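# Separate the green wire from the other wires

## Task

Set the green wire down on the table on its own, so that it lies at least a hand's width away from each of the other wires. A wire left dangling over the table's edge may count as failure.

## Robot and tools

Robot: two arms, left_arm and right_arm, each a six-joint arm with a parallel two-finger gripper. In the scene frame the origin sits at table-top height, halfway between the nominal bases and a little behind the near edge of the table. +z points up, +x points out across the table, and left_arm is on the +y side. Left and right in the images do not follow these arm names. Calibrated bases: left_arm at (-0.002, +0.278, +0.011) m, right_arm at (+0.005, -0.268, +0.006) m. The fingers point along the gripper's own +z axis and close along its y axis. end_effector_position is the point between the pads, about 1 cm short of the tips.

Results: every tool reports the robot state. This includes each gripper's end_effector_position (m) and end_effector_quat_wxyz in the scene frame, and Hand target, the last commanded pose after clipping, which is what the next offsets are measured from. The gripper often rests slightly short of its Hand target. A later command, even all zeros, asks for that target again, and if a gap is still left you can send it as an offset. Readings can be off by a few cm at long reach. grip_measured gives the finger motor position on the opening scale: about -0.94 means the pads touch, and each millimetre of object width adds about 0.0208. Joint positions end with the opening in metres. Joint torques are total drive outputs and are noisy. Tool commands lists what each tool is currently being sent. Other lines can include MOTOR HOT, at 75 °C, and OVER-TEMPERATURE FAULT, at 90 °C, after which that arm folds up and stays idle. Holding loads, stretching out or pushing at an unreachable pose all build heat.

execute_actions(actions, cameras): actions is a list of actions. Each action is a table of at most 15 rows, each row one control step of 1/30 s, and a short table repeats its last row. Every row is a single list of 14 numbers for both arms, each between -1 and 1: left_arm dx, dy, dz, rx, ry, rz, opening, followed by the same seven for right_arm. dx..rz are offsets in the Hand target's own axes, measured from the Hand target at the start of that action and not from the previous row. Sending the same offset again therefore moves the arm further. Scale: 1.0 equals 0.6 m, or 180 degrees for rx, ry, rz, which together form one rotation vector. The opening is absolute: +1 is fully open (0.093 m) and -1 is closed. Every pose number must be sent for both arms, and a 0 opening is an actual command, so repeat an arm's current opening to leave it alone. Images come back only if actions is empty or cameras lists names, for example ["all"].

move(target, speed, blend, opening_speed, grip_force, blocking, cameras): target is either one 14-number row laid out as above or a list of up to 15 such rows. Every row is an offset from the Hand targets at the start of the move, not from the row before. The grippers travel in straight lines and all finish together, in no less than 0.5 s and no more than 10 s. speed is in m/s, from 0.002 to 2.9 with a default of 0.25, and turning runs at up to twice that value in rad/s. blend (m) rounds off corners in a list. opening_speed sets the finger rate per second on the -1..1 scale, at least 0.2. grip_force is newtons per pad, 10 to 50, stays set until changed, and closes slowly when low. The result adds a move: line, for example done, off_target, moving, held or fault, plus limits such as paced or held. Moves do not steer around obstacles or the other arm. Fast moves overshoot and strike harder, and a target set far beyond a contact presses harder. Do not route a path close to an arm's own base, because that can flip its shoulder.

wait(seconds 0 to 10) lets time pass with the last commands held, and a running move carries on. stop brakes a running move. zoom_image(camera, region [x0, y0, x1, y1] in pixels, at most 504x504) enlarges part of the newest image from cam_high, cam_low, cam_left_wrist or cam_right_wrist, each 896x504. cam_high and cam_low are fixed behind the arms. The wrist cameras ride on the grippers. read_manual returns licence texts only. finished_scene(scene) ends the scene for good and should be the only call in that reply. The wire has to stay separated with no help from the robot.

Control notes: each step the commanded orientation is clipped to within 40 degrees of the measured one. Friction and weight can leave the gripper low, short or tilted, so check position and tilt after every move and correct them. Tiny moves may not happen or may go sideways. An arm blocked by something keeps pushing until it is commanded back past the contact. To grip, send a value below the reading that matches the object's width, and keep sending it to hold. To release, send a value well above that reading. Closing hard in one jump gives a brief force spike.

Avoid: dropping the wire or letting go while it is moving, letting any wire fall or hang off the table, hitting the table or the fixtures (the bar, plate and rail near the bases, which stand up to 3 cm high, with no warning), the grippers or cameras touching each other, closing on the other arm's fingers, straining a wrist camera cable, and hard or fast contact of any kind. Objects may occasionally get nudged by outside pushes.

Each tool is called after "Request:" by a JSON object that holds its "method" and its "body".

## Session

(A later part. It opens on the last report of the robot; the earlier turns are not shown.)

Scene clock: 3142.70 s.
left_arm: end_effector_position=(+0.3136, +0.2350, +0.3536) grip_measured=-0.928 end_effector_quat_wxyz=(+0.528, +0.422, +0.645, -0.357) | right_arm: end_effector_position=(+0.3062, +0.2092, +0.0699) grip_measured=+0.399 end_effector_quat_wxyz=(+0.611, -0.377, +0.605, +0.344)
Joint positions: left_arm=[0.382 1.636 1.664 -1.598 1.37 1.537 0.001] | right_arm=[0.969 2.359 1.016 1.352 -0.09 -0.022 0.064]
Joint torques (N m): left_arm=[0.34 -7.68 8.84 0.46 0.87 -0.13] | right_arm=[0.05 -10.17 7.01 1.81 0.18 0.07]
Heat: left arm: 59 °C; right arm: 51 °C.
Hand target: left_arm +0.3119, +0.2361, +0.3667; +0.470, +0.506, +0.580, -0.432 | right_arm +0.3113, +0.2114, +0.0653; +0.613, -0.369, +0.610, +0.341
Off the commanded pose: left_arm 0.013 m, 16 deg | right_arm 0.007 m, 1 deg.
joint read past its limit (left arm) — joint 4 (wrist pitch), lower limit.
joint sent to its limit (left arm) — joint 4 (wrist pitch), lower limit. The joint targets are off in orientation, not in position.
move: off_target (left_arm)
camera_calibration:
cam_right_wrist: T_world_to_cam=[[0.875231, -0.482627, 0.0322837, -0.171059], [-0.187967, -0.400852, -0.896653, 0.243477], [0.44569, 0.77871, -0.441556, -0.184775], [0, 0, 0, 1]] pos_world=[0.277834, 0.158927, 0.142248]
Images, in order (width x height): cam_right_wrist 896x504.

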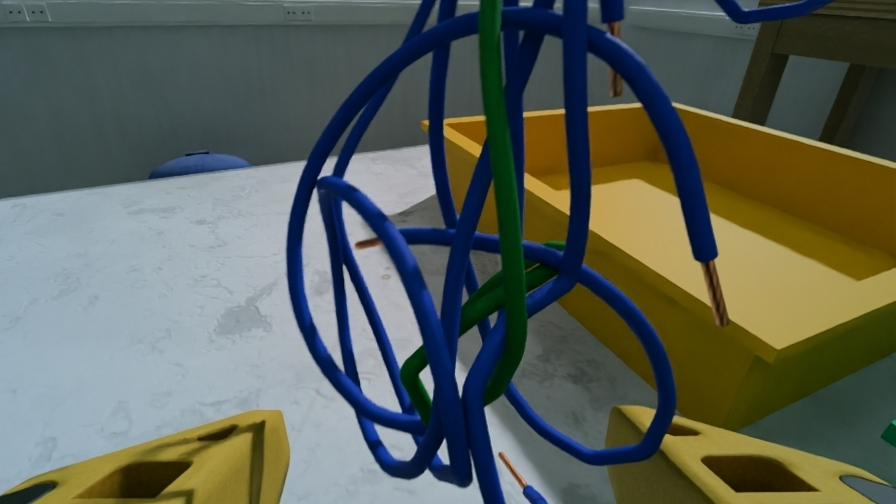

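Request:
{"method": "move", "body": {"target": [[0,0,0,0,0,0,-0.935, 0,-0.02,0.0,0,0,0,0.4],[0,0,0,0,0,0,-0.935, 0.0,-0.02,0.0,0,0,0,-1]], "speed": 0.12, "cameras": ["cam_right_wrist"]}}

Scene clock: 3151.20 s.
left_arm: end_effector_position=(+0.3136, +0.2350, +0.3536) grip_measured=-0.928 end_effector_quat_wxyz=(+0.528, +0.422, +0.645, -0.357) | right_arm: end_effector_position=(+0.3152, +0.2030, +0.0667) grip_measured=-0.986 end_effector_quat_wxyz=(+0.611, -0.373, +0.611, +0.338)
Joint positions: left_arm=[0.382 1.636 1.664 -1.598 1.37 1.537 0.001] | right_arm=[0.948 2.363 1.016 1.347 -0.097 -0.022 0]
Joint torques (N m): left_arm=[0.31 -7.57 8.9 0.47 0.89 -0.12] | right_arm=[-0.54 -10.61 7.09 1.88 -0.02 0.02]
Heat: left arm: 59 °C; right arm: 50 °C.
Hand target: left_arm +0.3119, +0.2361, +0.3666; +0.470, +0.506, +0.580, -0.432 | right_arm +0.3215, +0.2055, +0.0658; +0.613, -0.369, +0.610, +0.341
Off the commanded pose: left_arm 0.013 m, 16 deg | right_arm 0.007 m, 1 deg.
joint read past its limit (left arm) — joint 4 (wrist pitch), lower limit.
joint sent to its limit (left arm) — joint 4 (wrist pitch), lower limit. The joint targets are off in orientation, not in position.
move: off_target (left_arm)
camera_calibration:
cam_right_wrist: T_world_to_cam=[[0.867982, -0.495574, 0.0318333, -0.176831], [-0.198081, -0.40429, -0.892924, 0.243442], [0.45538, 0.768737, -0.44908, -0.185889], [0, 0, 0, 1]] pos_world=[0.286357, 0.153688, 0.139526]
Images, in order (width x height): cam_right_wrist 896x504.

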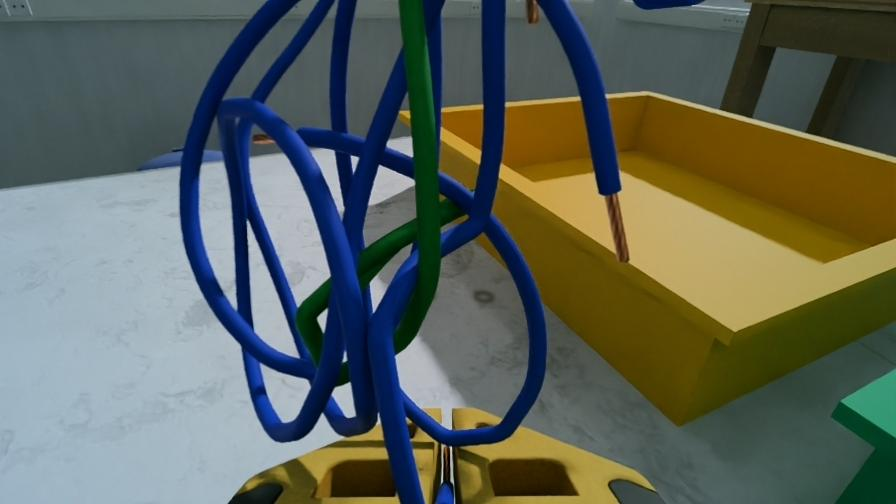

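Request:
{"method": "move", "body": {"target": [[0,0,0,0,0,0,-0.935, 0,0,-0.03,0,0,0,0.2],[0,0,0,0,0,0,-0.935, -0.014,0.02,-0.03,0,0,0,0.2],[0,0,0,0,0,0,-0.935, -0.014,0.02,0.0,0,0,0,0.2]], "speed": 0.12, "blend": [0,0.005,0], "cameras": ["cam_right_wrist"]}}

Scene clock: 3166.00 s.
left_arm: end_effector_position=(+0.3136, +0.2350, +0.3536) grip_measured=-0.928 end_effector_quat_wxyz=(+0.528, +0.422, +0.645, -0.357) | right_arm: end_effector_position=(+0.3053, +0.2074, +0.0598) grip_measured=+0.199 end_effector_quat_wxyz=(+0.600, -0.382, +0.616, +0.339)
Joint positions: left_arm=[0.382 1.636 1.664 -1.598 1.37 1.537 0.001] | right_arm=[0.969 2.363 1.009 1.33 -0.09 -0.022 0.055]
Joint torques (N m): left_arm=[0.28 -7.71 8.84 0.47 0.88 -0.1] | right_arm=[0.42 -13.55 6.68 1.89 0.2 0.07]
Heat: left arm: 59 °C; right arm: 51 °C.
Hand target: left_arm +0.3119, +0.2361, +0.3666; +0.470, +0.506, +0.580, -0.432 | right_arm +0.3111, +0.2117, +0.0737; +0.613, -0.369, +0.610, +0.341
Off the commanded pose: left_arm 0.013 m, 16 deg | right_arm 0.016 m, 2 deg.
joint read past its limit (left arm) — joint 4 (wrist pitch), lower limit.
joint sent to its limit (left arm) — joint 4 (wrist pitch), lower limit. The joint targets are off in orientation, not in position.
move: off_target (left_arm, right_arm)
camera_calibration:
cam_right_wrist: T_world_to_cam=[[0.875417, -0.482474, 0.029397, -0.170738], [-0.204712, -0.425156, -0.881666, 0.242802], [0.437879, 0.765808, -0.470957, -0.180548], [0, 0, 0, 1]] pos_world=[0.27823, 0.159117, 0.134059]
Images, in order (width x height): cam_right_wrist 896x504.

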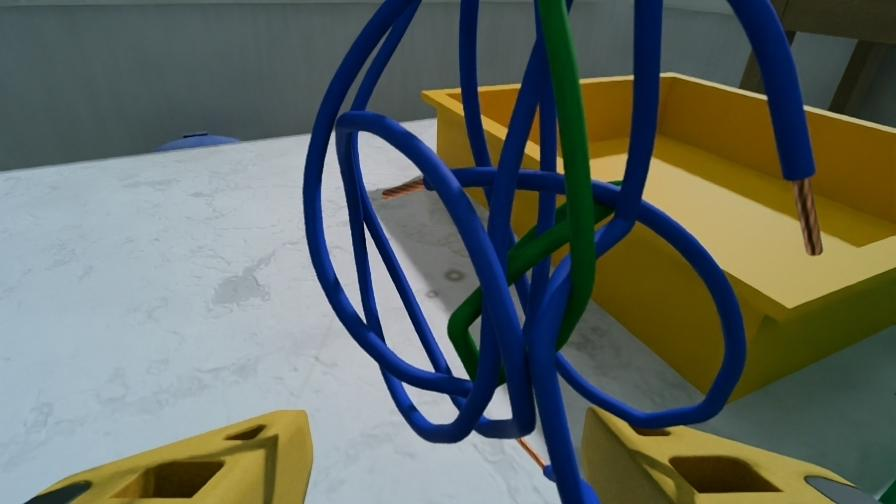

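Request:
{"method": "move", "body": {"target": [0,0,0,0,0,0,-0.935, -0.014,-0.012,0.0,0,0,0,0.2], "speed": 0.12, "cameras": ["cam_right_wrist"]}}

Scene clock: 3173.03 s.
left_arm: end_effector_position=(+0.3136, +0.2350, +0.3536) grip_measured=-0.928 end_effector_quat_wxyz=(+0.528, +0.422, +0.645, -0.357) | right_arm: end_effector_position=(+0.3082, +0.2051, +0.0540) grip_measured=+0.199 end_effector_quat_wxyz=(+0.594, -0.383, +0.624, +0.333)
Joint positions: left_arm=[0.382 1.636 1.664 -1.598 1.37 1.537 0.001] | right_arm=[0.963 2.363 1.009 1.306 -0.09 -0.022 0.055]
Joint torques (N m): left_arm=[0.28 -7.68 8.84 0.45 0.89 -0.11] | right_arm=[-0.62 -16.02 6.82 1.88 -0.03 0.05]
Heat: left arm: 59 °C; right arm: 50 °C.
Hand target: left_arm +0.3119, +0.2361, +0.3666; +0.470, +0.506, +0.580, -0.432 | right_arm +0.3170, +0.2084, +0.0823; +0.613, -0.369, +0.610, +0.341
Off the commanded pose: left_arm 0.013 m, 16 deg | right_arm 0.030 m, 3 deg.
joint read past its limit (left arm) — joint 4 (wrist pitch), lower limit.
joint sent to its limit (left arm) — joint 4 (wrist pitch), lower limit. The joint targets are off in orientation, not in position.
move: off_target (left_arm, right_arm)
camera_calibration:
cam_right_wrist: T_world_to_cam=[[0.872384, -0.488055, 0.0273573, -0.171923], [-0.219621, -0.441337, -0.870051, 0.244534], [0.436706, 0.75301, -0.492202, -0.17872], [0, 0, 0, 1]] pos_world=[0.281736, 0.158592, 0.129493]
Images, in order (width x height): cam_right_wrist 896x504.

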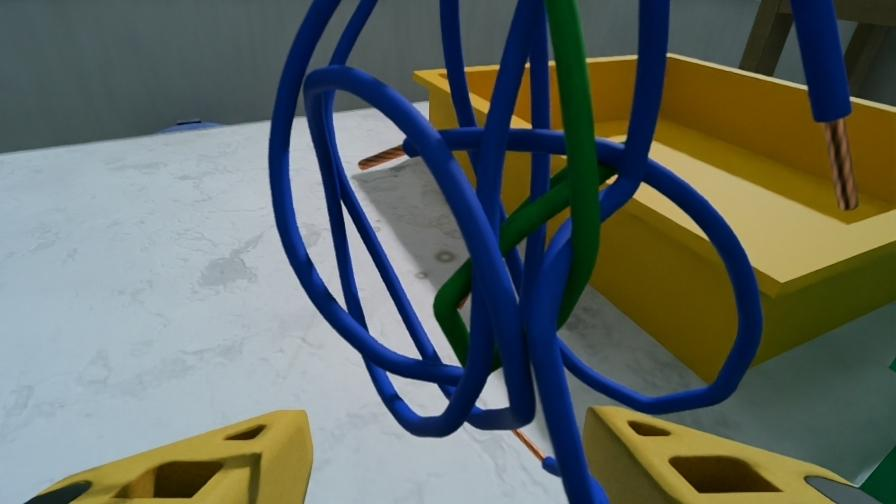

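Request:
{"method": "move", "body": {"target": [[0,0,0,0,0,0,-0.935, 0,0,-0.07,0,0,0,0.2],[0,0,0,0,0,0,-0.935, -0.06,0,-0.07,0,0,0,0.2],[0,0,0,0,0,0,-0.935, 0.005,-0.003,-0.06,0,0,0,0.2],[0,0,0,0,0,0,-0.935, 0.005,-0.003,-0.01,0,0,0,0.2]], "speed": 0.15, "blend": [0.01,0.003,0.01,0], "cameras": ["cam_right_wrist"]}}

Scene clock: 3185.33 s.
left_arm: end_effector_position=(+0.3136, +0.2350, +0.3536) grip_measured=-0.928 end_effector_quat_wxyz=(+0.528, +0.422, +0.645, -0.357) | right_arm: end_effector_position=(+0.3107, +0.2008, +0.0838) grip_measured=+0.199 end_effector_quat_wxyz=(+0.614, -0.373, +0.607, +0.340)
Joint positions: left_arm=[0.382 1.636 1.664 -1.598 1.37 1.537 0.001] | right_arm=[0.952 2.303 0.985 1.327 -0.095 -0.022 0.055]
Joint torques (N m): left_arm=[0.34 -7.64 8.94 0.45 0.91 -0.12] | right_arm=[-0.14 -10.39 6.89 1.95 0 0.1]
Heat: left arm: 59 °C; right arm: 52 °C.
Hand target: left_arm +0.3119, +0.2361, +0.3666; +0.470, +0.506, +0.580, -0.432 | right_arm +0.3157, +0.2023, +0.0797; +0.613, -0.369, +0.610, +0.341
Off the commanded pose: left_arm 0.013 m, 16 deg | right_arm 0.007 m, 1 deg.
joint read past its limit (left arm) — joint 4 (wrist pitch), lower limit.
joint sent to its limit (left arm) — joint 4 (wrist pitch), lower limit. The joint targets are off in orientation, not in position.
move: off_target (left_arm)
camera_calibration:
cam_right_wrist: T_world_to_cam=[[0.869257, -0.493276, 0.0327156, -0.175513], [-0.191709, -0.397351, -0.897419, 0.253901], [0.455675, 0.773816, -0.439965, -0.176251], [0, 0, 0, 1]] pos_world=[0.281554, 0.150698, 0.156053]
Images, in order (width x height): cam_right_wrist 896x504.

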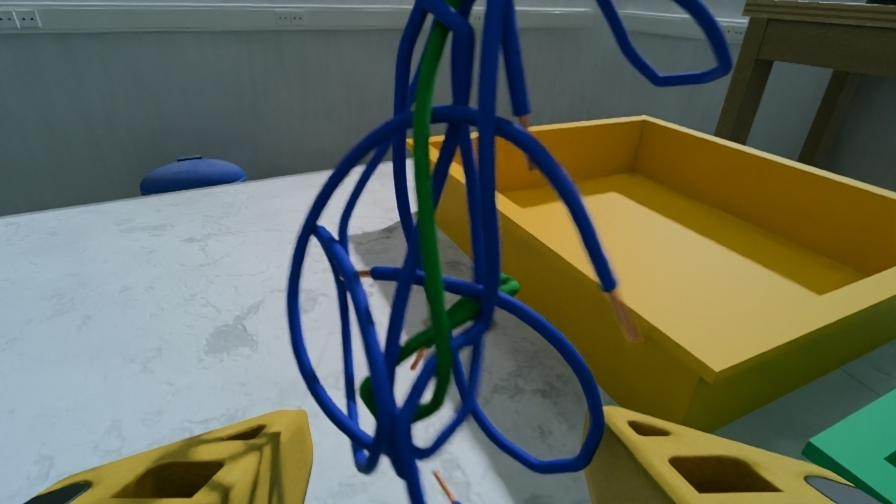

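Request:
{"method": "move", "body": {"target": [[0,0,0,0,0,0,-0.935, 0.009,0.002,0.008,0,0,0,0.2],[0,0,0,0,0,0,-0.935, 0.009,0.002,0.008,0,0,0,-1]], "speed": 0.12, "cameras": ["cam_right_wrist"]}}

Scene clock: 3195.07 s.
left_arm: end_effector_position=(+0.3137, +0.2350, +0.3537) grip_measured=-0.928 end_effector_quat_wxyz=(+0.528, +0.422, +0.645, -0.357) | right_arm: end_effector_position=(+0.3127, +0.2033, +0.0751) grip_measured=-0.986 end_effector_quat_wxyz=(+0.611, -0.374, +0.610, +0.339)
Joint positions: left_arm=[0.382 1.636 1.664 -1.598 1.371 1.537 0.001] | right_arm=[0.952 2.331 1.004 1.327 -0.095 -0.021 0]
Joint torques (N m): left_arm=[0.27 -7.62 8.81 0.49 0.89 -0.1] | right_arm=[0.03 -10.44 7.08 1.93 0.02 0.05]
Heat: left arm: 59 °C; right arm: 50 °C.
Hand target: left_arm +0.3119, +0.2360, +0.3667; +0.470, +0.506, +0.580, -0.432 | right_arm +0.3172, +0.2068, +0.0742; +0.613, -0.369, +0.610, +0.341
Off the commanded pose: left_arm 0.013 m, 16 deg | right_arm 0.006 m, 1 deg.
joint read past its limit (left arm) — joint 4 (wrist pitch), lower limit.
joint sent to its limit (left arm) — joint 4 (wrist pitch), lower limit. The joint targets are off in orientation, not in position.
move: off_target (left_arm)
camera_calibration:
cam_right_wrist: T_world_to_cam=[[0.869307, -0.493272, 0.0314307, -0.175716], [-0.197148, -0.404347, -0.893105, 0.250301], [0.453253, 0.770186, -0.448749, -0.180817], [0, 0, 0, 1]] pos_world=[0.284053, 0.153795, 0.147926]
Images, in order (width x height): cam_right_wrist 896x504.

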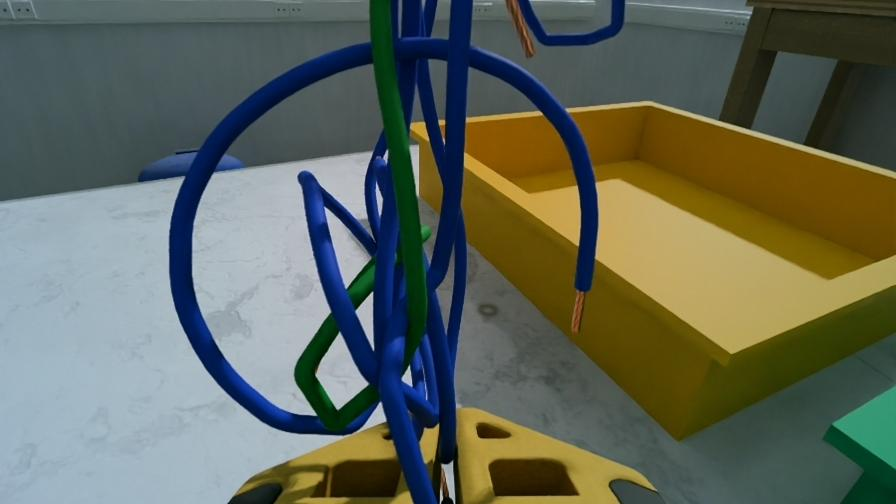

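Request:
{"method": "move", "body": {"target": [0,0,0,0,0,0,-0.935, 0.03,-0.019,-0.103,0,0,0,-1], "speed": 0.1, "cameras": ["cam_right_wrist"]}}

Scene clock: 3202.23 s.
left_arm: end_effector_position=(+0.3135, +0.2354, +0.3511) grip_measured=-0.928 end_effector_quat_wxyz=(+0.523, +0.424, +0.649, -0.354) | right_arm: end_effector_position=(+0.2966, +0.1536, +0.0500) grip_measured=-0.986 end_effector_quat_wxyz=(+0.601, -0.378, +0.620, +0.335)
Joint positions: left_arm=[0.382 1.636 1.664 -1.598 1.356 1.537 0.001] | right_arm=[0.91 2.331 0.795 1.507 -0.137 -0.021 0]
Joint torques (N m): left_arm=[0.31 -7.62 8.77 0.47 1.02 -0.09] | right_arm=[-0.91 -11.22 2.29 2.34 -0.1 0.1]
Heat: left arm: 59 °C; right arm: 50 °C.
Hand target: left_arm +0.3119, +0.2360, +0.3667; +0.470, +0.506, +0.580, -0.432 | right_arm +0.2969, +0.1469, +0.0576; +0.613, -0.369, +0.610, +0.341
Off the commanded pose: left_arm 0.016 m, 16 deg | right_arm 0.010 m, 2 deg.
joint read past its limit (left arm) — joint 4 (wrist pitch), lower limit.
joint sent to its limit (left arm) — joint 4 (wrist pitch), lower limit. The joint targets are off in orientation, not in position.
joint sent to its limit (right arm) — joint 4 (wrist pitch), upper limit. The joint targets still meet the commanded pose.
move: off_target (left_arm)
camera_calibration:
cam_right_wrist: T_world_to_cam=[[0.869119, -0.493852, 0.0272387, -0.185022], [-0.213575, -0.424399, -0.879927, 0.211924], [0.446114, 0.758944, -0.474328, -0.141403], [0, 0, 0, 1]] pos_world=[0.26915, 0.105884, 0.124446]
Images, in order (width x height): cam_right_wrist 896x504.

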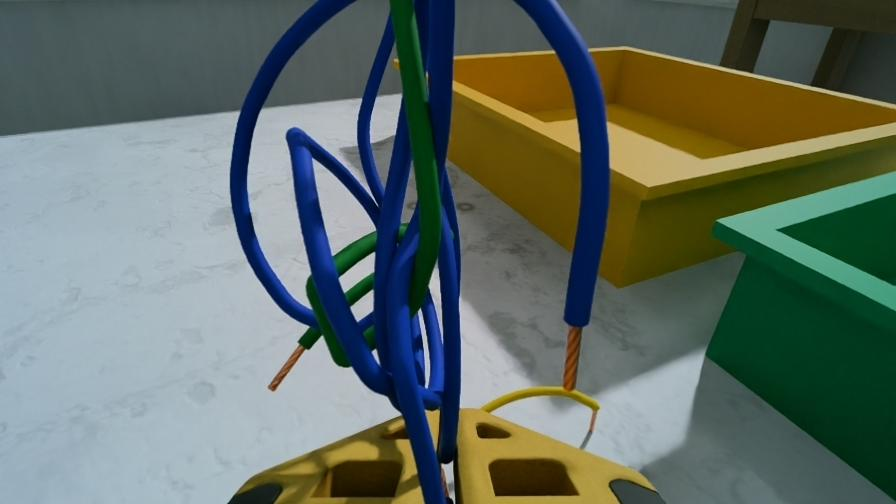

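Request:
{"method": "move", "body": {"target": [0,0,0,0,0,0,-0.935, -0.005,-0.012,-0.09,0,0,0,-1], "speed": 0.08, "cameras": ["cam_right_wrist"]}}

Scene clock: 3212.57 s.
left_arm: end_effector_position=(+0.3134, +0.2358, +0.3492) grip_measured=-0.928 end_effector_quat_wxyz=(+0.519, +0.426, +0.652, -0.351) | right_arm: end_effector_position=(+0.2759, +0.1037, +0.0511) grip_measured=-0.986 end_effector_quat_wxyz=(+0.571, -0.388, +0.645, +0.327)
Joint positions: left_arm=[0.382 1.636 1.664 -1.598 1.344 1.537 0.001] | right_arm=[0.859 2.186 0.565 1.509 -0.196 -0.021 0]
Joint torques (N m): left_arm=[0.35 -7.86 8.75 0.46 1.14 -0.09] | right_arm=[-1.06 -10.66 1.28 2.38 -0.06 -0.09]
Heat: left arm: 59 °C; right arm: 51 °C.
Hand target: left_arm +0.3119, +0.2360, +0.3667; +0.470, +0.506, +0.580, -0.432 | right_arm +0.2763, +0.0966, +0.0616; +0.613, -0.369, +0.610, +0.341
Off the commanded pose: left_arm 0.018 m, 16 deg | right_arm 0.013 m, 7 deg.
joint read past its limit (left arm) — joint 4 (wrist pitch), lower limit.
joint sent to its limit (left arm) — joint 4 (wrist pitch), lower limit. The joint targets are off in orientation, not in position.
joint sent to its limit (right arm) — joint 4 (wrist pitch), upper limit. The joint targets are off in orientation, not in position.
move: off_target (left_arm, right_arm)
camera_calibration:
cam_right_wrist: T_world_to_cam=[[0.872726, -0.48812, 0.00941563, -0.192383], [-0.258933, -0.479134, -0.83868, 0.203296], [0.413888, 0.7295, -0.544543, -0.0782283], [0, 0, 0, 1]] pos_world=[0.252915, 0.0605676, 0.129713]
Images, in order (width x height): cam_right_wrist 896x504.

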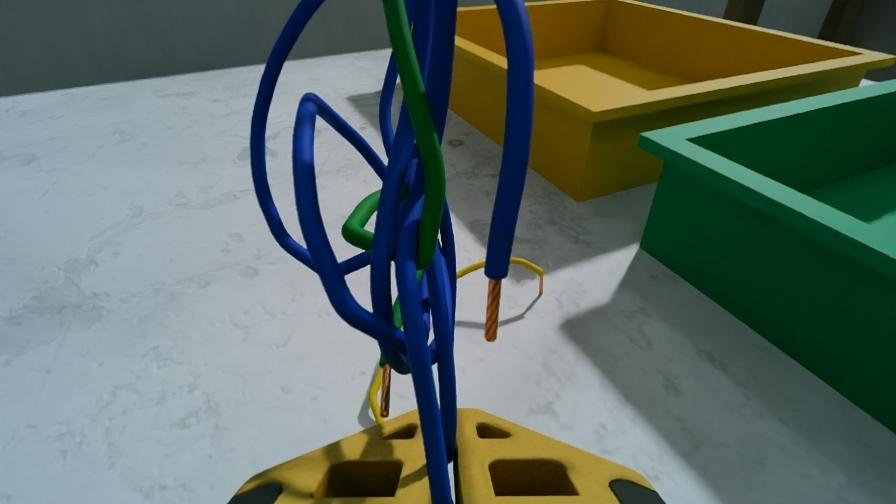

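Request:
{"method": "zoom_image", "body": {"camera": "cam_right_wrist", "region": [240, 60, 560, 430]}}

Request:
{"method": "zoom_image", "body": {"camera": "cam_low", "region": [400, 80, 580, 300]}}

Scaled by 1.362 from the camera's 896x504 image, which has a finer 1280x720 frame.

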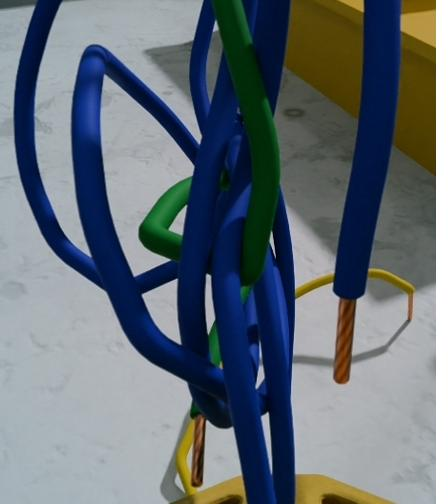

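This scene's latest camera images include none from cam_low. They are from: cam_right_wrist. cam_low's image comes with the result of a call that names it in "cameras".

Request:
{"method": "move", "body": {"target": [0,0,0,0,0,0,-0.935, -0.005,-0.005,-0.08,0,0,0,-1], "speed": 0.06, "cameras": ["cam_right_wrist","cam_low"]}}

Request:
{"method": "zoom_image", "body": {"camera": "cam_low", "region": [380, 80, 560, 300]}}

Request:
{"method": "zoom_image", "body": {"camera": "cam_right_wrist", "region": [240, 60, 560, 430]}}

Scene clock: 3228.70 s.
left_arm: end_effector_position=(+0.3122, +0.2362, +0.3455) grip_measured=-0.928 end_effector_quat_wxyz=(+0.510, +0.428, +0.660, -0.349) | right_arm: end_effector_position=(+0.2554, +0.0636, +0.0629) grip_measured=-0.986 end_effector_quat_wxyz=(+0.558, -0.396, +0.652, +0.326)
Joint positions: left_arm=[0.382 1.636 1.664 -1.606 1.321 1.537 0.001] | right_arm=[0.809 2.039 0.381 1.512 -0.256 -0.033 0]
Joint torques (N m): left_arm=[0.38 -7.95 8.69 0.55 1.33 -0.05] | right_arm=[-1.51 -8.01 0.79 2.36 -0.03 -0.17]
Heat: left arm: 59 °C; right arm: 52 °C.
Hand target: left_arm +0.3119, +0.2360, +0.3666; +0.470, +0.506, +0.580, -0.432 | right_arm +0.2549, +0.0535, +0.0654; +0.613, -0.369, +0.610, +0.341
Off the commanded pose: left_arm 0.021 m, 17 deg | right_arm 0.010 m, 9 deg.
joint read past its limit (left arm) — joint 4 (wrist pitch), lower limit.
joint sent to its limit (left arm) — joint 4 (wrist pitch), lower limit. The joint targets are off in orientation, not in position.
joint sent to its limit (right arm) — joint 4 (wrist pitch), upper limit. The joint targets are off in orientation, not in position.
move: off_target (left_arm, right_arm)
camera_calibration:
cam_right_wrist: T_world_to_cam=[[0.878162, -0.478328, 0.00575096, -0.195996], [-0.268876, -0.503502, -0.821092, 0.191759], [0.395647, 0.719506, -0.570767, -0.0270705], [0, 0, 0, 1]] pos_world=[0.234386, 0.0222776, 0.143128]
Images, in order (width x height): cam_low 896x504, cam_right_wrist 896x504.

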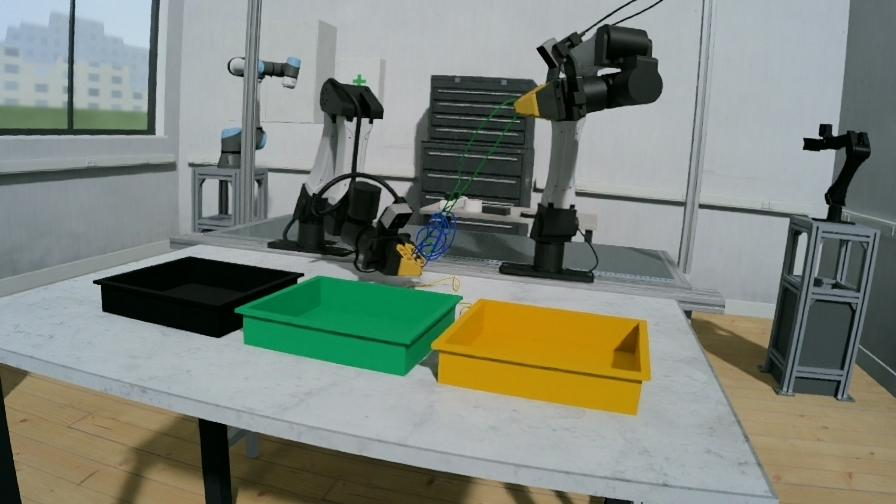

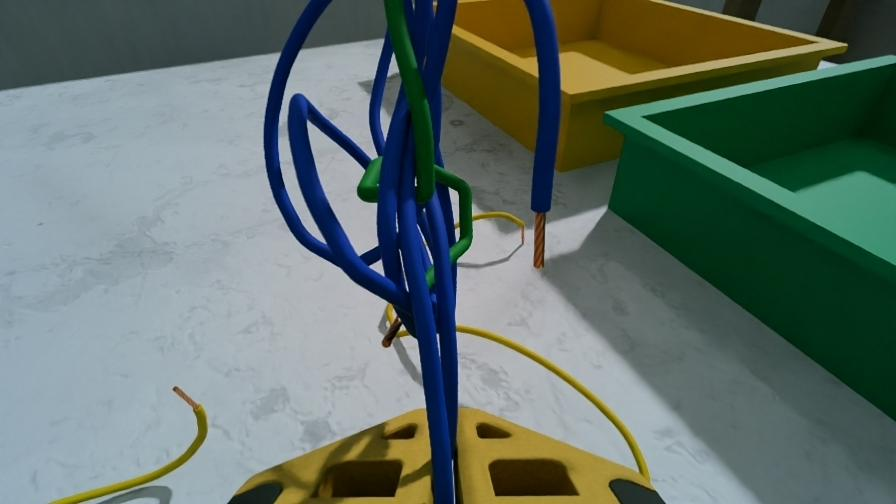

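Scaled by 2.291 from the camera's 896x504 image, which has a finer 1280x720 frame.

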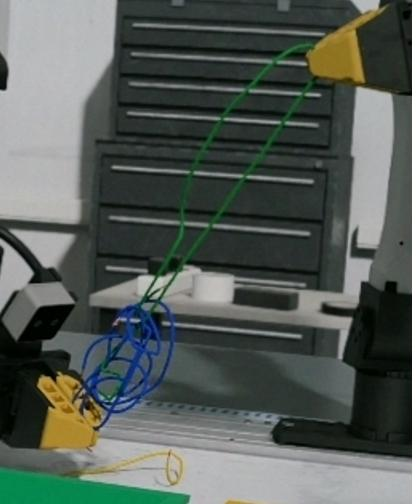

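Scaled by 1.362 from the camera's 896x504 image, which has a finer 1280x720 frame.

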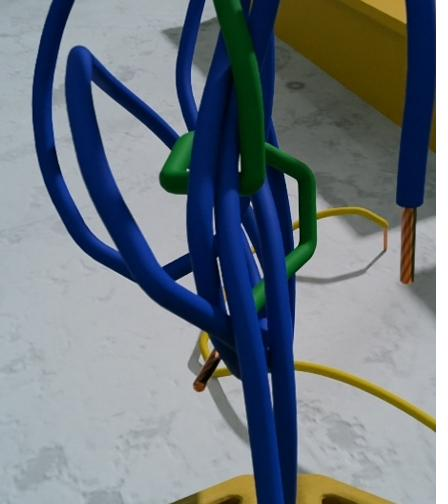

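Request:
{"method": "move", "body": {"target": [0,0,0,0,0,0,-0.935, -0.005,-0.005,-0.05,0,0,0,-1], "speed": 0.06, "cameras": ["cam_right_wrist"]}}

Request:
{"method": "zoom_image", "body": {"camera": "cam_right_wrist", "region": [240, 60, 560, 430]}}

Scene clock: 3236.33 s.
left_arm: end_effector_position=(+0.3117, +0.2361, +0.3450) grip_measured=-0.928 end_effector_quat_wxyz=(+0.508, +0.427, +0.661, -0.350) | right_arm: end_effector_position=(+0.2433, +0.0356, +0.0658) grip_measured=-0.986 end_effector_quat_wxyz=(+0.548, -0.401, +0.659, +0.323)
Joint positions: left_arm=[0.382 1.636 1.664 -1.611 1.318 1.537 0.001] | right_arm=[0.759 1.955 0.269 1.512 -0.31 -0.047 0]
Joint torques (N m): left_arm=[0.42 -8.01 8.62 0.6 1.34 -0.05] | right_arm=[-1.26 -6.89 0.54 2.33 -0.04 -0.11]
Heat: left arm: 59 °C; right arm: 51 °C.
Hand target: left_arm +0.3119, +0.2360, +0.3667; +0.470, +0.506, +0.580, -0.432 | right_arm +0.2425, +0.0261, +0.0690; +0.613, -0.369, +0.610, +0.341
Off the commanded pose: left_arm 0.022 m, 17 deg | right_arm 0.010 m, 10 deg.
joint read past its limit (left arm) — joint 4 (wrist pitch), lower limit.
joint sent to its limit (left arm) — joint 4 (wrist pitch), lower limit. The joint targets are off in orientation, not in position.
joint sent to its limit (right arm) — joint 4 (wrist pitch), upper limit. The joint targets are off in orientation, not in position.
move: off_target (left_arm, right_arm)
camera_calibration:
cam_right_wrist: T_world_to_cam=[[0.880642, -0.473769, 0.00350292, -0.199353], [-0.277477, -0.52174, -0.806718, 0.178521], [0.384025, 0.709458, -0.590926, 0.00397346], [0, 0, 0, 1]] pos_world=[0.223569, -0.00412493, 0.147062]
Images, in order (width x height): cam_right_wrist 896x504.

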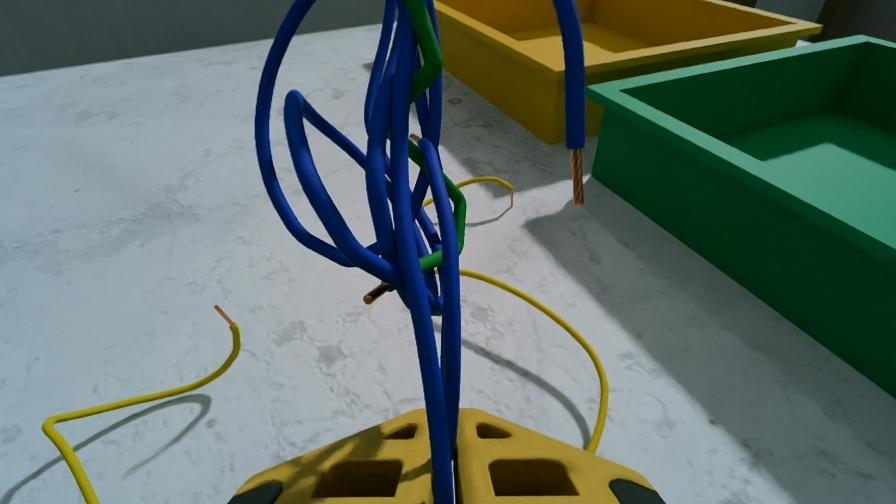

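Scaled by 1.362 from the camera's 896x504 image, which has a finer 1280x720 frame.

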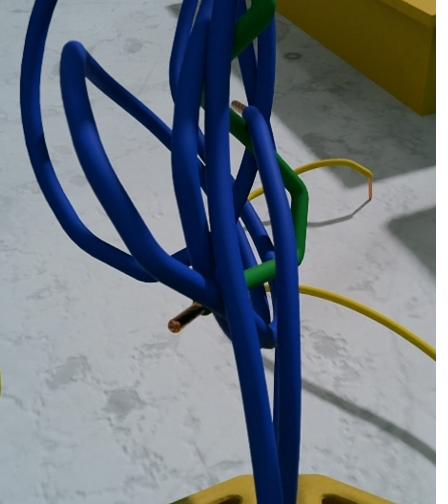

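Request:
{"method": "move", "body": {"target": [0,0,0,0,0,0,-0.935, -0.005,-0.005,-0.05,0,0,0,-1], "speed": 0.06, "cameras": ["cam_right_wrist"]}}

Request:
{"method": "zoom_image", "body": {"camera": "cam_right_wrist", "region": [200, 0, 600, 400]}}

Scene clock: 3250.33 s.
left_arm: end_effector_position=(+0.3108, +0.2348, +0.3450) grip_measured=-0.928 end_effector_quat_wxyz=(+0.506, +0.427, +0.661, -0.353) | right_arm: end_effector_position=(+0.2319, +0.0090, +0.0717) grip_measured=-0.986 end_effector_quat_wxyz=(+0.545, -0.405, +0.659, +0.323)
Joint positions: left_arm=[0.378 1.636 1.664 -1.617 1.318 1.537 0.001] | right_arm=[0.696 1.866 0.166 1.512 -0.38 -0.065 0]
Joint torques (N m): left_arm=[0.68 -7.9 8.64 0.66 1.38 -0.05] | right_arm=[-1.18 -6.12 0.09 2.39 0.08 -0.17]
Heat: left arm: 59 °C; right arm: 51 °C.
Hand target: left_arm +0.3119, +0.2360, +0.3667; +0.470, +0.506, +0.580, -0.432 | right_arm +0.2302, -0.0013, +0.0727; +0.613, -0.369, +0.610, +0.341
Off the commanded pose: left_arm 0.022 m, 16 deg | right_arm 0.011 m, 11 deg.
joint read past its limit (left arm) — joint 4 (wrist pitch), lower limit.
joint sent to its limit (left arm) — joint 4 (wrist pitch), lower limit. The joint targets are off in orientation, not in position.
joint sent to its limit (right arm) — joint 4 (wrist pitch), upper limit. The joint targets are off in orientation, not in position.
move: off_target (left_arm, right_arm)
camera_calibration:
cam_right_wrist: T_world_to_cam=[[0.884329, -0.466844, 0.00431151, -0.20291], [-0.275963, -0.530154, -0.801736, 0.165635], [0.376571, 0.707809, -0.597663, 0.0329146], [0, 0, 0, 1]] pos_world=[0.212754, -0.0302123, 0.153342]
Images, in order (width x height): cam_right_wrist 896x504.

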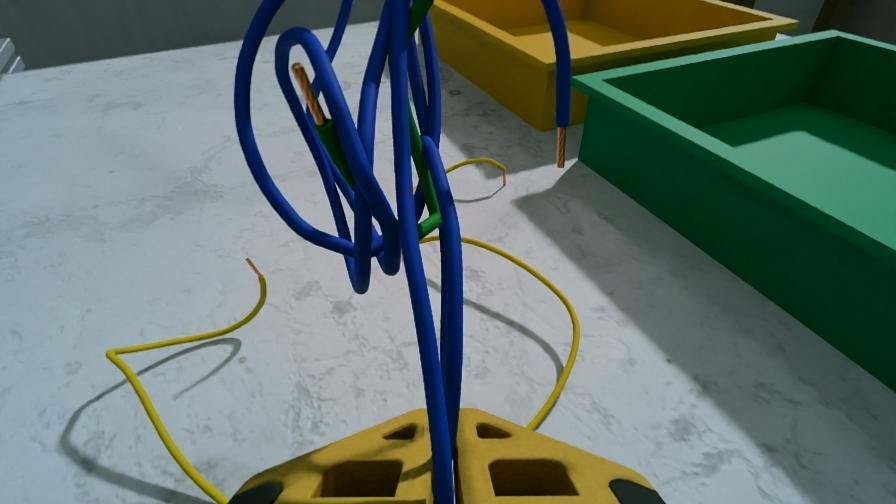

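Scaled by 1.260 from the camera's 896x504 image, which has a finer 1280x720 frame.

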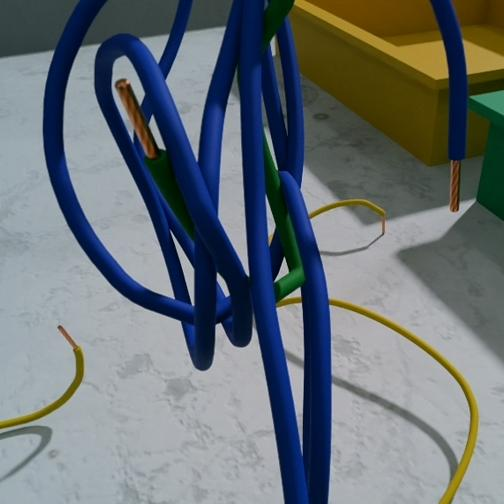

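Request:
{"method": "move", "body": {"target": [0,0,0,0,0,0,-0.935, -0.005,-0.005,-0.05,0,0,0,-1], "speed": 0.06, "cameras": ["cam_right_wrist"]}}

Request:
{"method": "zoom_image", "body": {"camera": "cam_right_wrist", "region": [200, 0, 600, 400]}}

Scene clock: 3262.60 s.
left_arm: end_effector_position=(+0.3109, +0.2345, +0.3461) grip_measured=-0.928 end_effector_quat_wxyz=(+0.508, +0.425, +0.660, -0.354) | right_arm: end_effector_position=(+0.2192, -0.0213, +0.0716) grip_measured=-0.986 end_effector_quat_wxyz=(+0.536, -0.407, +0.666, +0.322)
Joint positions: left_arm=[0.378 1.636 1.664 -1.617 1.325 1.537 0.001] | right_arm=[0.608 1.787 0.058 1.511 -0.467 -0.085 0]
Joint torques (N m): left_arm=[0.61 -7.82 8.72 0.64 1.3 -0.06] | right_arm=[-1.26 -5.44 0.44 2.3 -0.02 -0.17]
Heat: left arm: 59 °C; right arm: 51 °C.
Hand target: left_arm +0.3119, +0.2360, +0.3666; +0.470, +0.506, +0.580, -0.432 | right_arm +0.2179, -0.0287, +0.0763; +0.613, -0.369, +0.610, +0.341
Off the commanded pose: left_arm 0.021 m, 16 deg | right_arm 0.009 m, 12 deg.
joint read past its limit (left arm) — joint 4 (wrist pitch), lower limit.
joint sent to its limit (left arm) — joint 4 (wrist pitch), lower limit. The joint targets are off in orientation, not in position.
joint sent to its limit (right arm) — joint 4 (wrist pitch), upper limit. The joint targets are off in orientation, not in position.
move: off_target (left_arm, right_arm)
camera_calibration:
cam_right_wrist: T_world_to_cam=[[0.88444, -0.466639, -0.00377393, -0.205263], [-0.289004, -0.541377, -0.789549, 0.147756], [0.366391, 0.699399, -0.613676, 0.0622404], [0, 0, 0, 1]] pos_world=[0.20144, -0.0593228, 0.154081]
Images, in order (width x height): cam_right_wrist 896x504.

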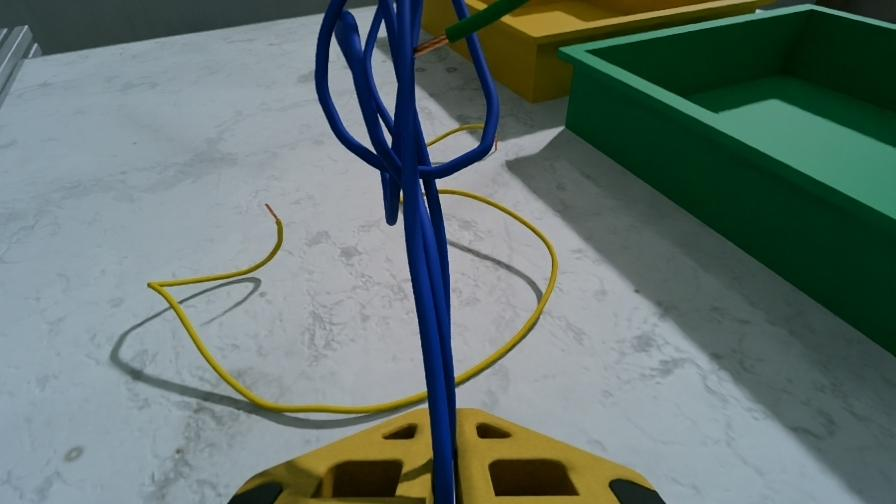

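Scaled by 1.260 from the camera's 896x504 image, which has a finer 1280x720 frame.

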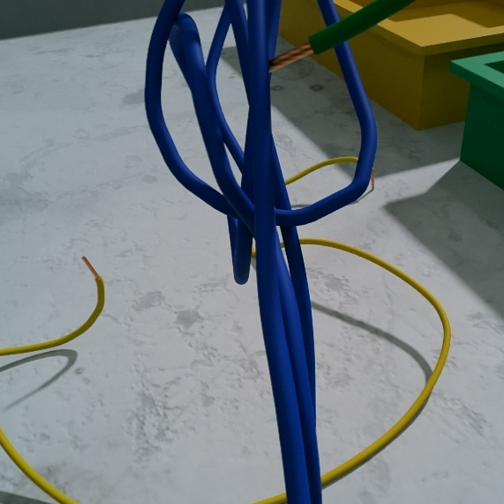

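Request:
{"method": "move", "body": {"target": [0,0,0,0,0,0,-0.935, -0.005,-0.005,-0.07,0,0,0,-1], "speed": 0.08, "cameras": ["cam_right_wrist","cam_low"]}}

Request:
{"method": "zoom_image", "body": {"camera": "cam_low", "region": [360, 80, 560, 300]}}

Scene clock: 3271.40 s.
left_arm: end_effector_position=(+0.3114, +0.2341, +0.3483) grip_measured=-0.928 end_effector_quat_wxyz=(+0.513, +0.424, +0.656, -0.356) | right_arm: end_effector_position=(+0.2034, -0.0613, +0.0819) grip_measured=-0.986 end_effector_quat_wxyz=(+0.520, -0.452, +0.615, +0.384)
Joint positions: left_arm=[0.378 1.636 1.664 -1.615 1.338 1.537 0.001] | right_arm=[0.283 1.756 0.007 1.508 -0.966 -0.182 0]
Joint torques (N m): left_arm=[0.61 -7.83 8.81 0.61 1.17 -0.07] | right_arm=[-1.26 -2.37 0.77 2.07 -0.21 -0.15]
Heat: left arm: 59 °C; right arm: 51 °C.
Hand target: left_arm +0.3118, +0.2360, +0.3666; +0.470, +0.506, +0.580, -0.432 | right_arm +0.1995, -0.0666, +0.0800; +0.613, -0.369, +0.610, +0.341
Off the commanded pose: left_arm 0.018 m, 16 deg | right_arm 0.007 m, 15 deg.
joint read past its limit (left arm) — joint 4 (wrist pitch), lower limit.
joint sent to its limit (left arm) — joint 4 (wrist pitch), lower limit. The joint targets are off in orientation, not in position.
joint sent to its limit (right arm) — joint 3 (elbow), lower limit, where the elbow is as bent as it goes. The joint targets are off in orientation, not in position.
move: off_target (left_arm, right_arm)
camera_calibration:
cam_right_wrist: T_world_to_cam=[[0.953569, -0.300905, -0.0127233, -0.213064], [-0.181439, -0.540236, -0.821721, 0.110407], [0.240386, 0.785876, -0.569748, 0.129694], [0, 0, 0, 1]] pos_world=[0.192027, -0.106389, 0.161906]
Images, in order (width x height): cam_low 896x504, cam_right_wrist 896x504.

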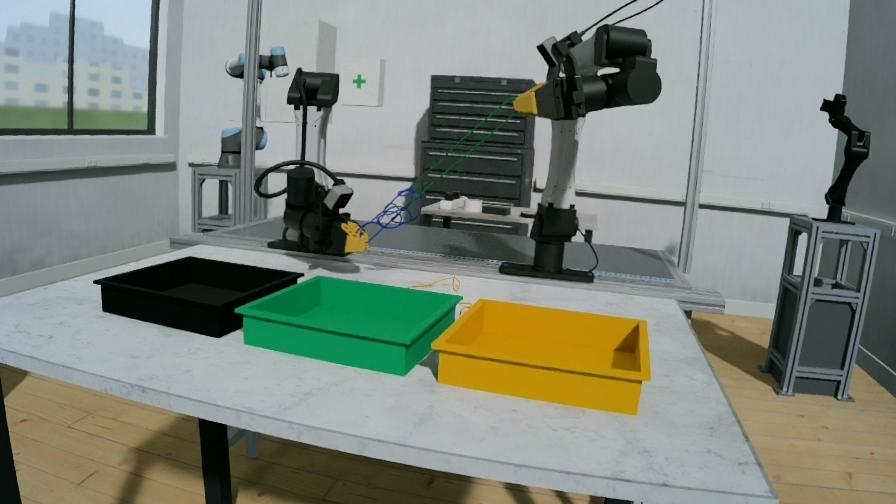

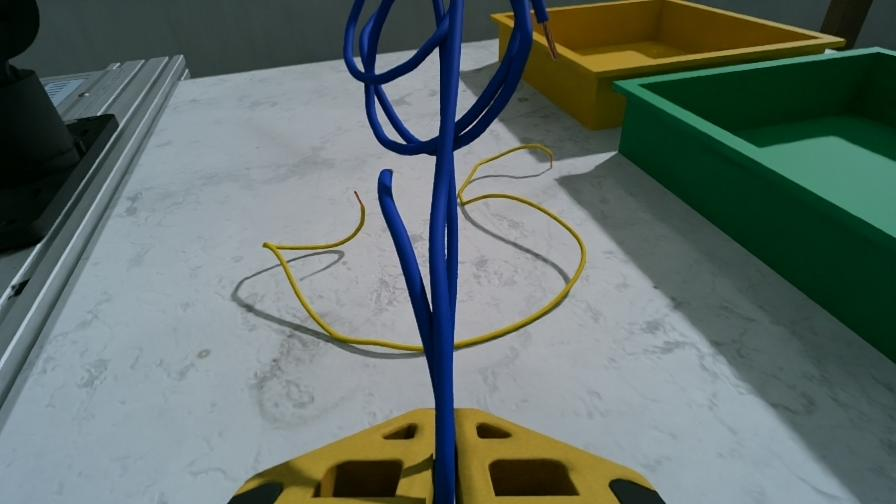

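Scaled by 2.291 from the camera's 896x504 image, which has a finer 1280x720 frame.

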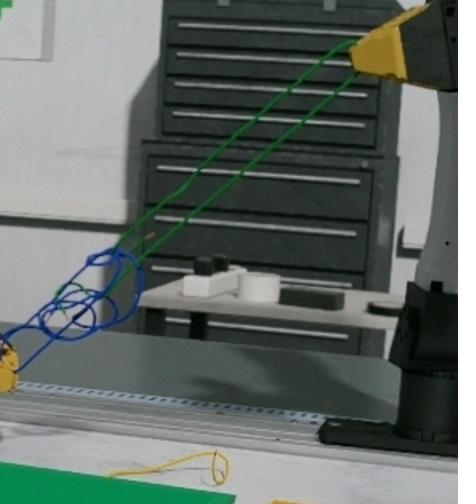

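Request:
{"method": "move", "body": {"target": [0,0,0,0,0,0,-0.935, -0.026,-0.185,-0.054,0,0,0,-1], "speed": 0.08, "cameras": ["cam_right_wrist","cam_low"]}}

Request:
{"method": "zoom_image", "body": {"camera": "cam_low", "region": [340, 80, 560, 300]}}

Scene clock: 3282.23 s.
left_arm: end_effector_position=(+0.3116, +0.2338, +0.3503) grip_measured=-0.928 end_effector_quat_wxyz=(+0.517, +0.422, +0.652, -0.359) | right_arm: end_effector_position=(+0.2705, -0.1420, +0.0956) grip_measured=-0.986 end_effector_quat_wxyz=(+0.574, -0.384, +0.631, +0.355)
Joint positions: left_arm=[0.378 1.636 1.664 -1.614 1.351 1.537 0.001] | right_arm=[-0.148 1.848 0.143 1.507 -1.234 -0.158 0]
Joint torques (N m): left_arm=[0.69 -7.69 8.79 0.61 1.09 -0.08] | right_arm=[-1.91 -3.95 3.64 1.97 0.06 0.01]
Heat: left arm: 59 °C; right arm: 51 °C.
Hand target: left_arm +0.3119, +0.2360, +0.3666; +0.470, +0.506, +0.580, -0.432 | right_arm +0.2793, -0.1492, +0.1002; +0.613, -0.369, +0.610, +0.341
Off the commanded pose: left_arm 0.016 m, 16 deg | right_arm 0.012 m, 6 deg.
joint read past its limit (left arm) — joint 4 (wrist pitch), lower limit.
joint sent to its limit (left arm) — joint 4 (wrist pitch), lower limit. The joint targets are off in orientation, not in position.
joint sent to its limit (right arm) — joint 4 (wrist pitch), upper limit. The joint targets are off in orientation, not in position.
move: off_target (left_arm, right_arm)
camera_calibration:
cam_right_wrist: T_world_to_cam=[[0.889159, -0.457198, -0.0191615, -0.305344], [-0.246466, -0.443205, -0.861872, 0.125454], [0.385553, 0.771064, -0.506764, 0.137369], [0, 0, 0, 1]] pos_world=[0.249456, -0.18992, 0.171888]
Images, in order (width x height): cam_low 896x504, cam_right_wrist 896x504.

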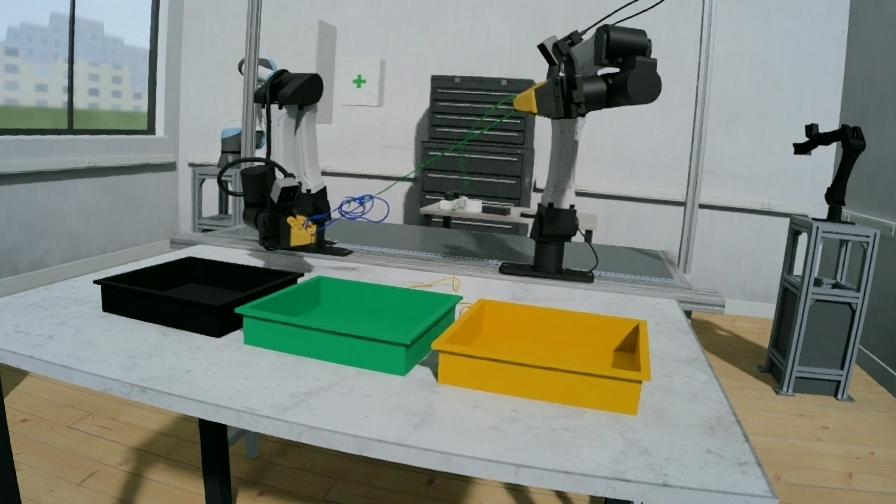

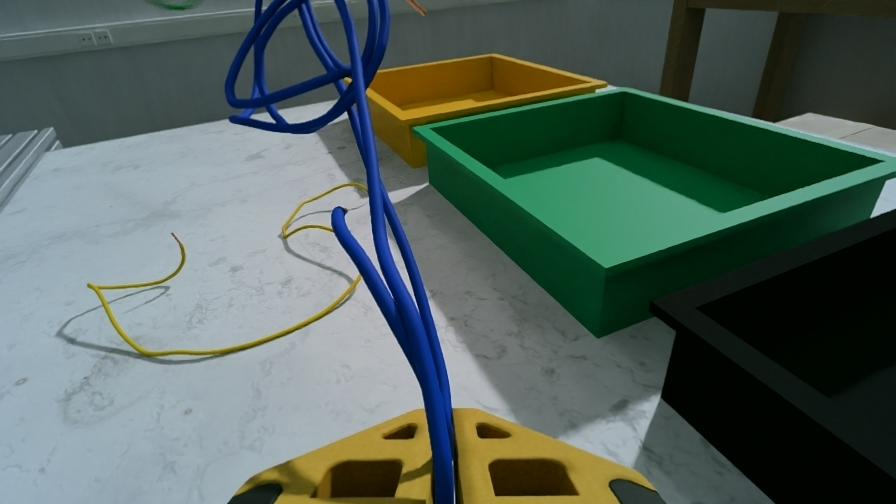

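Scaled by 2.291 from the camera's 896x504 image, which has a finer 1280x720 frame.

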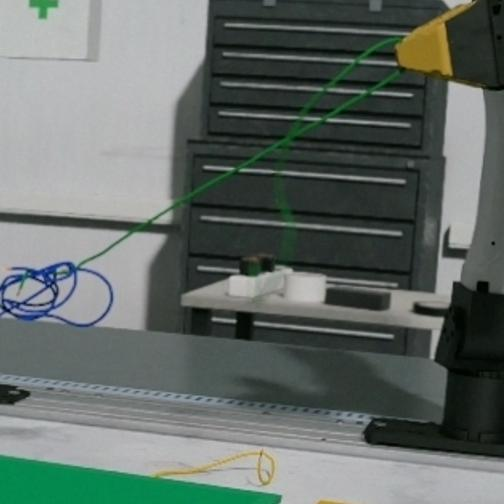

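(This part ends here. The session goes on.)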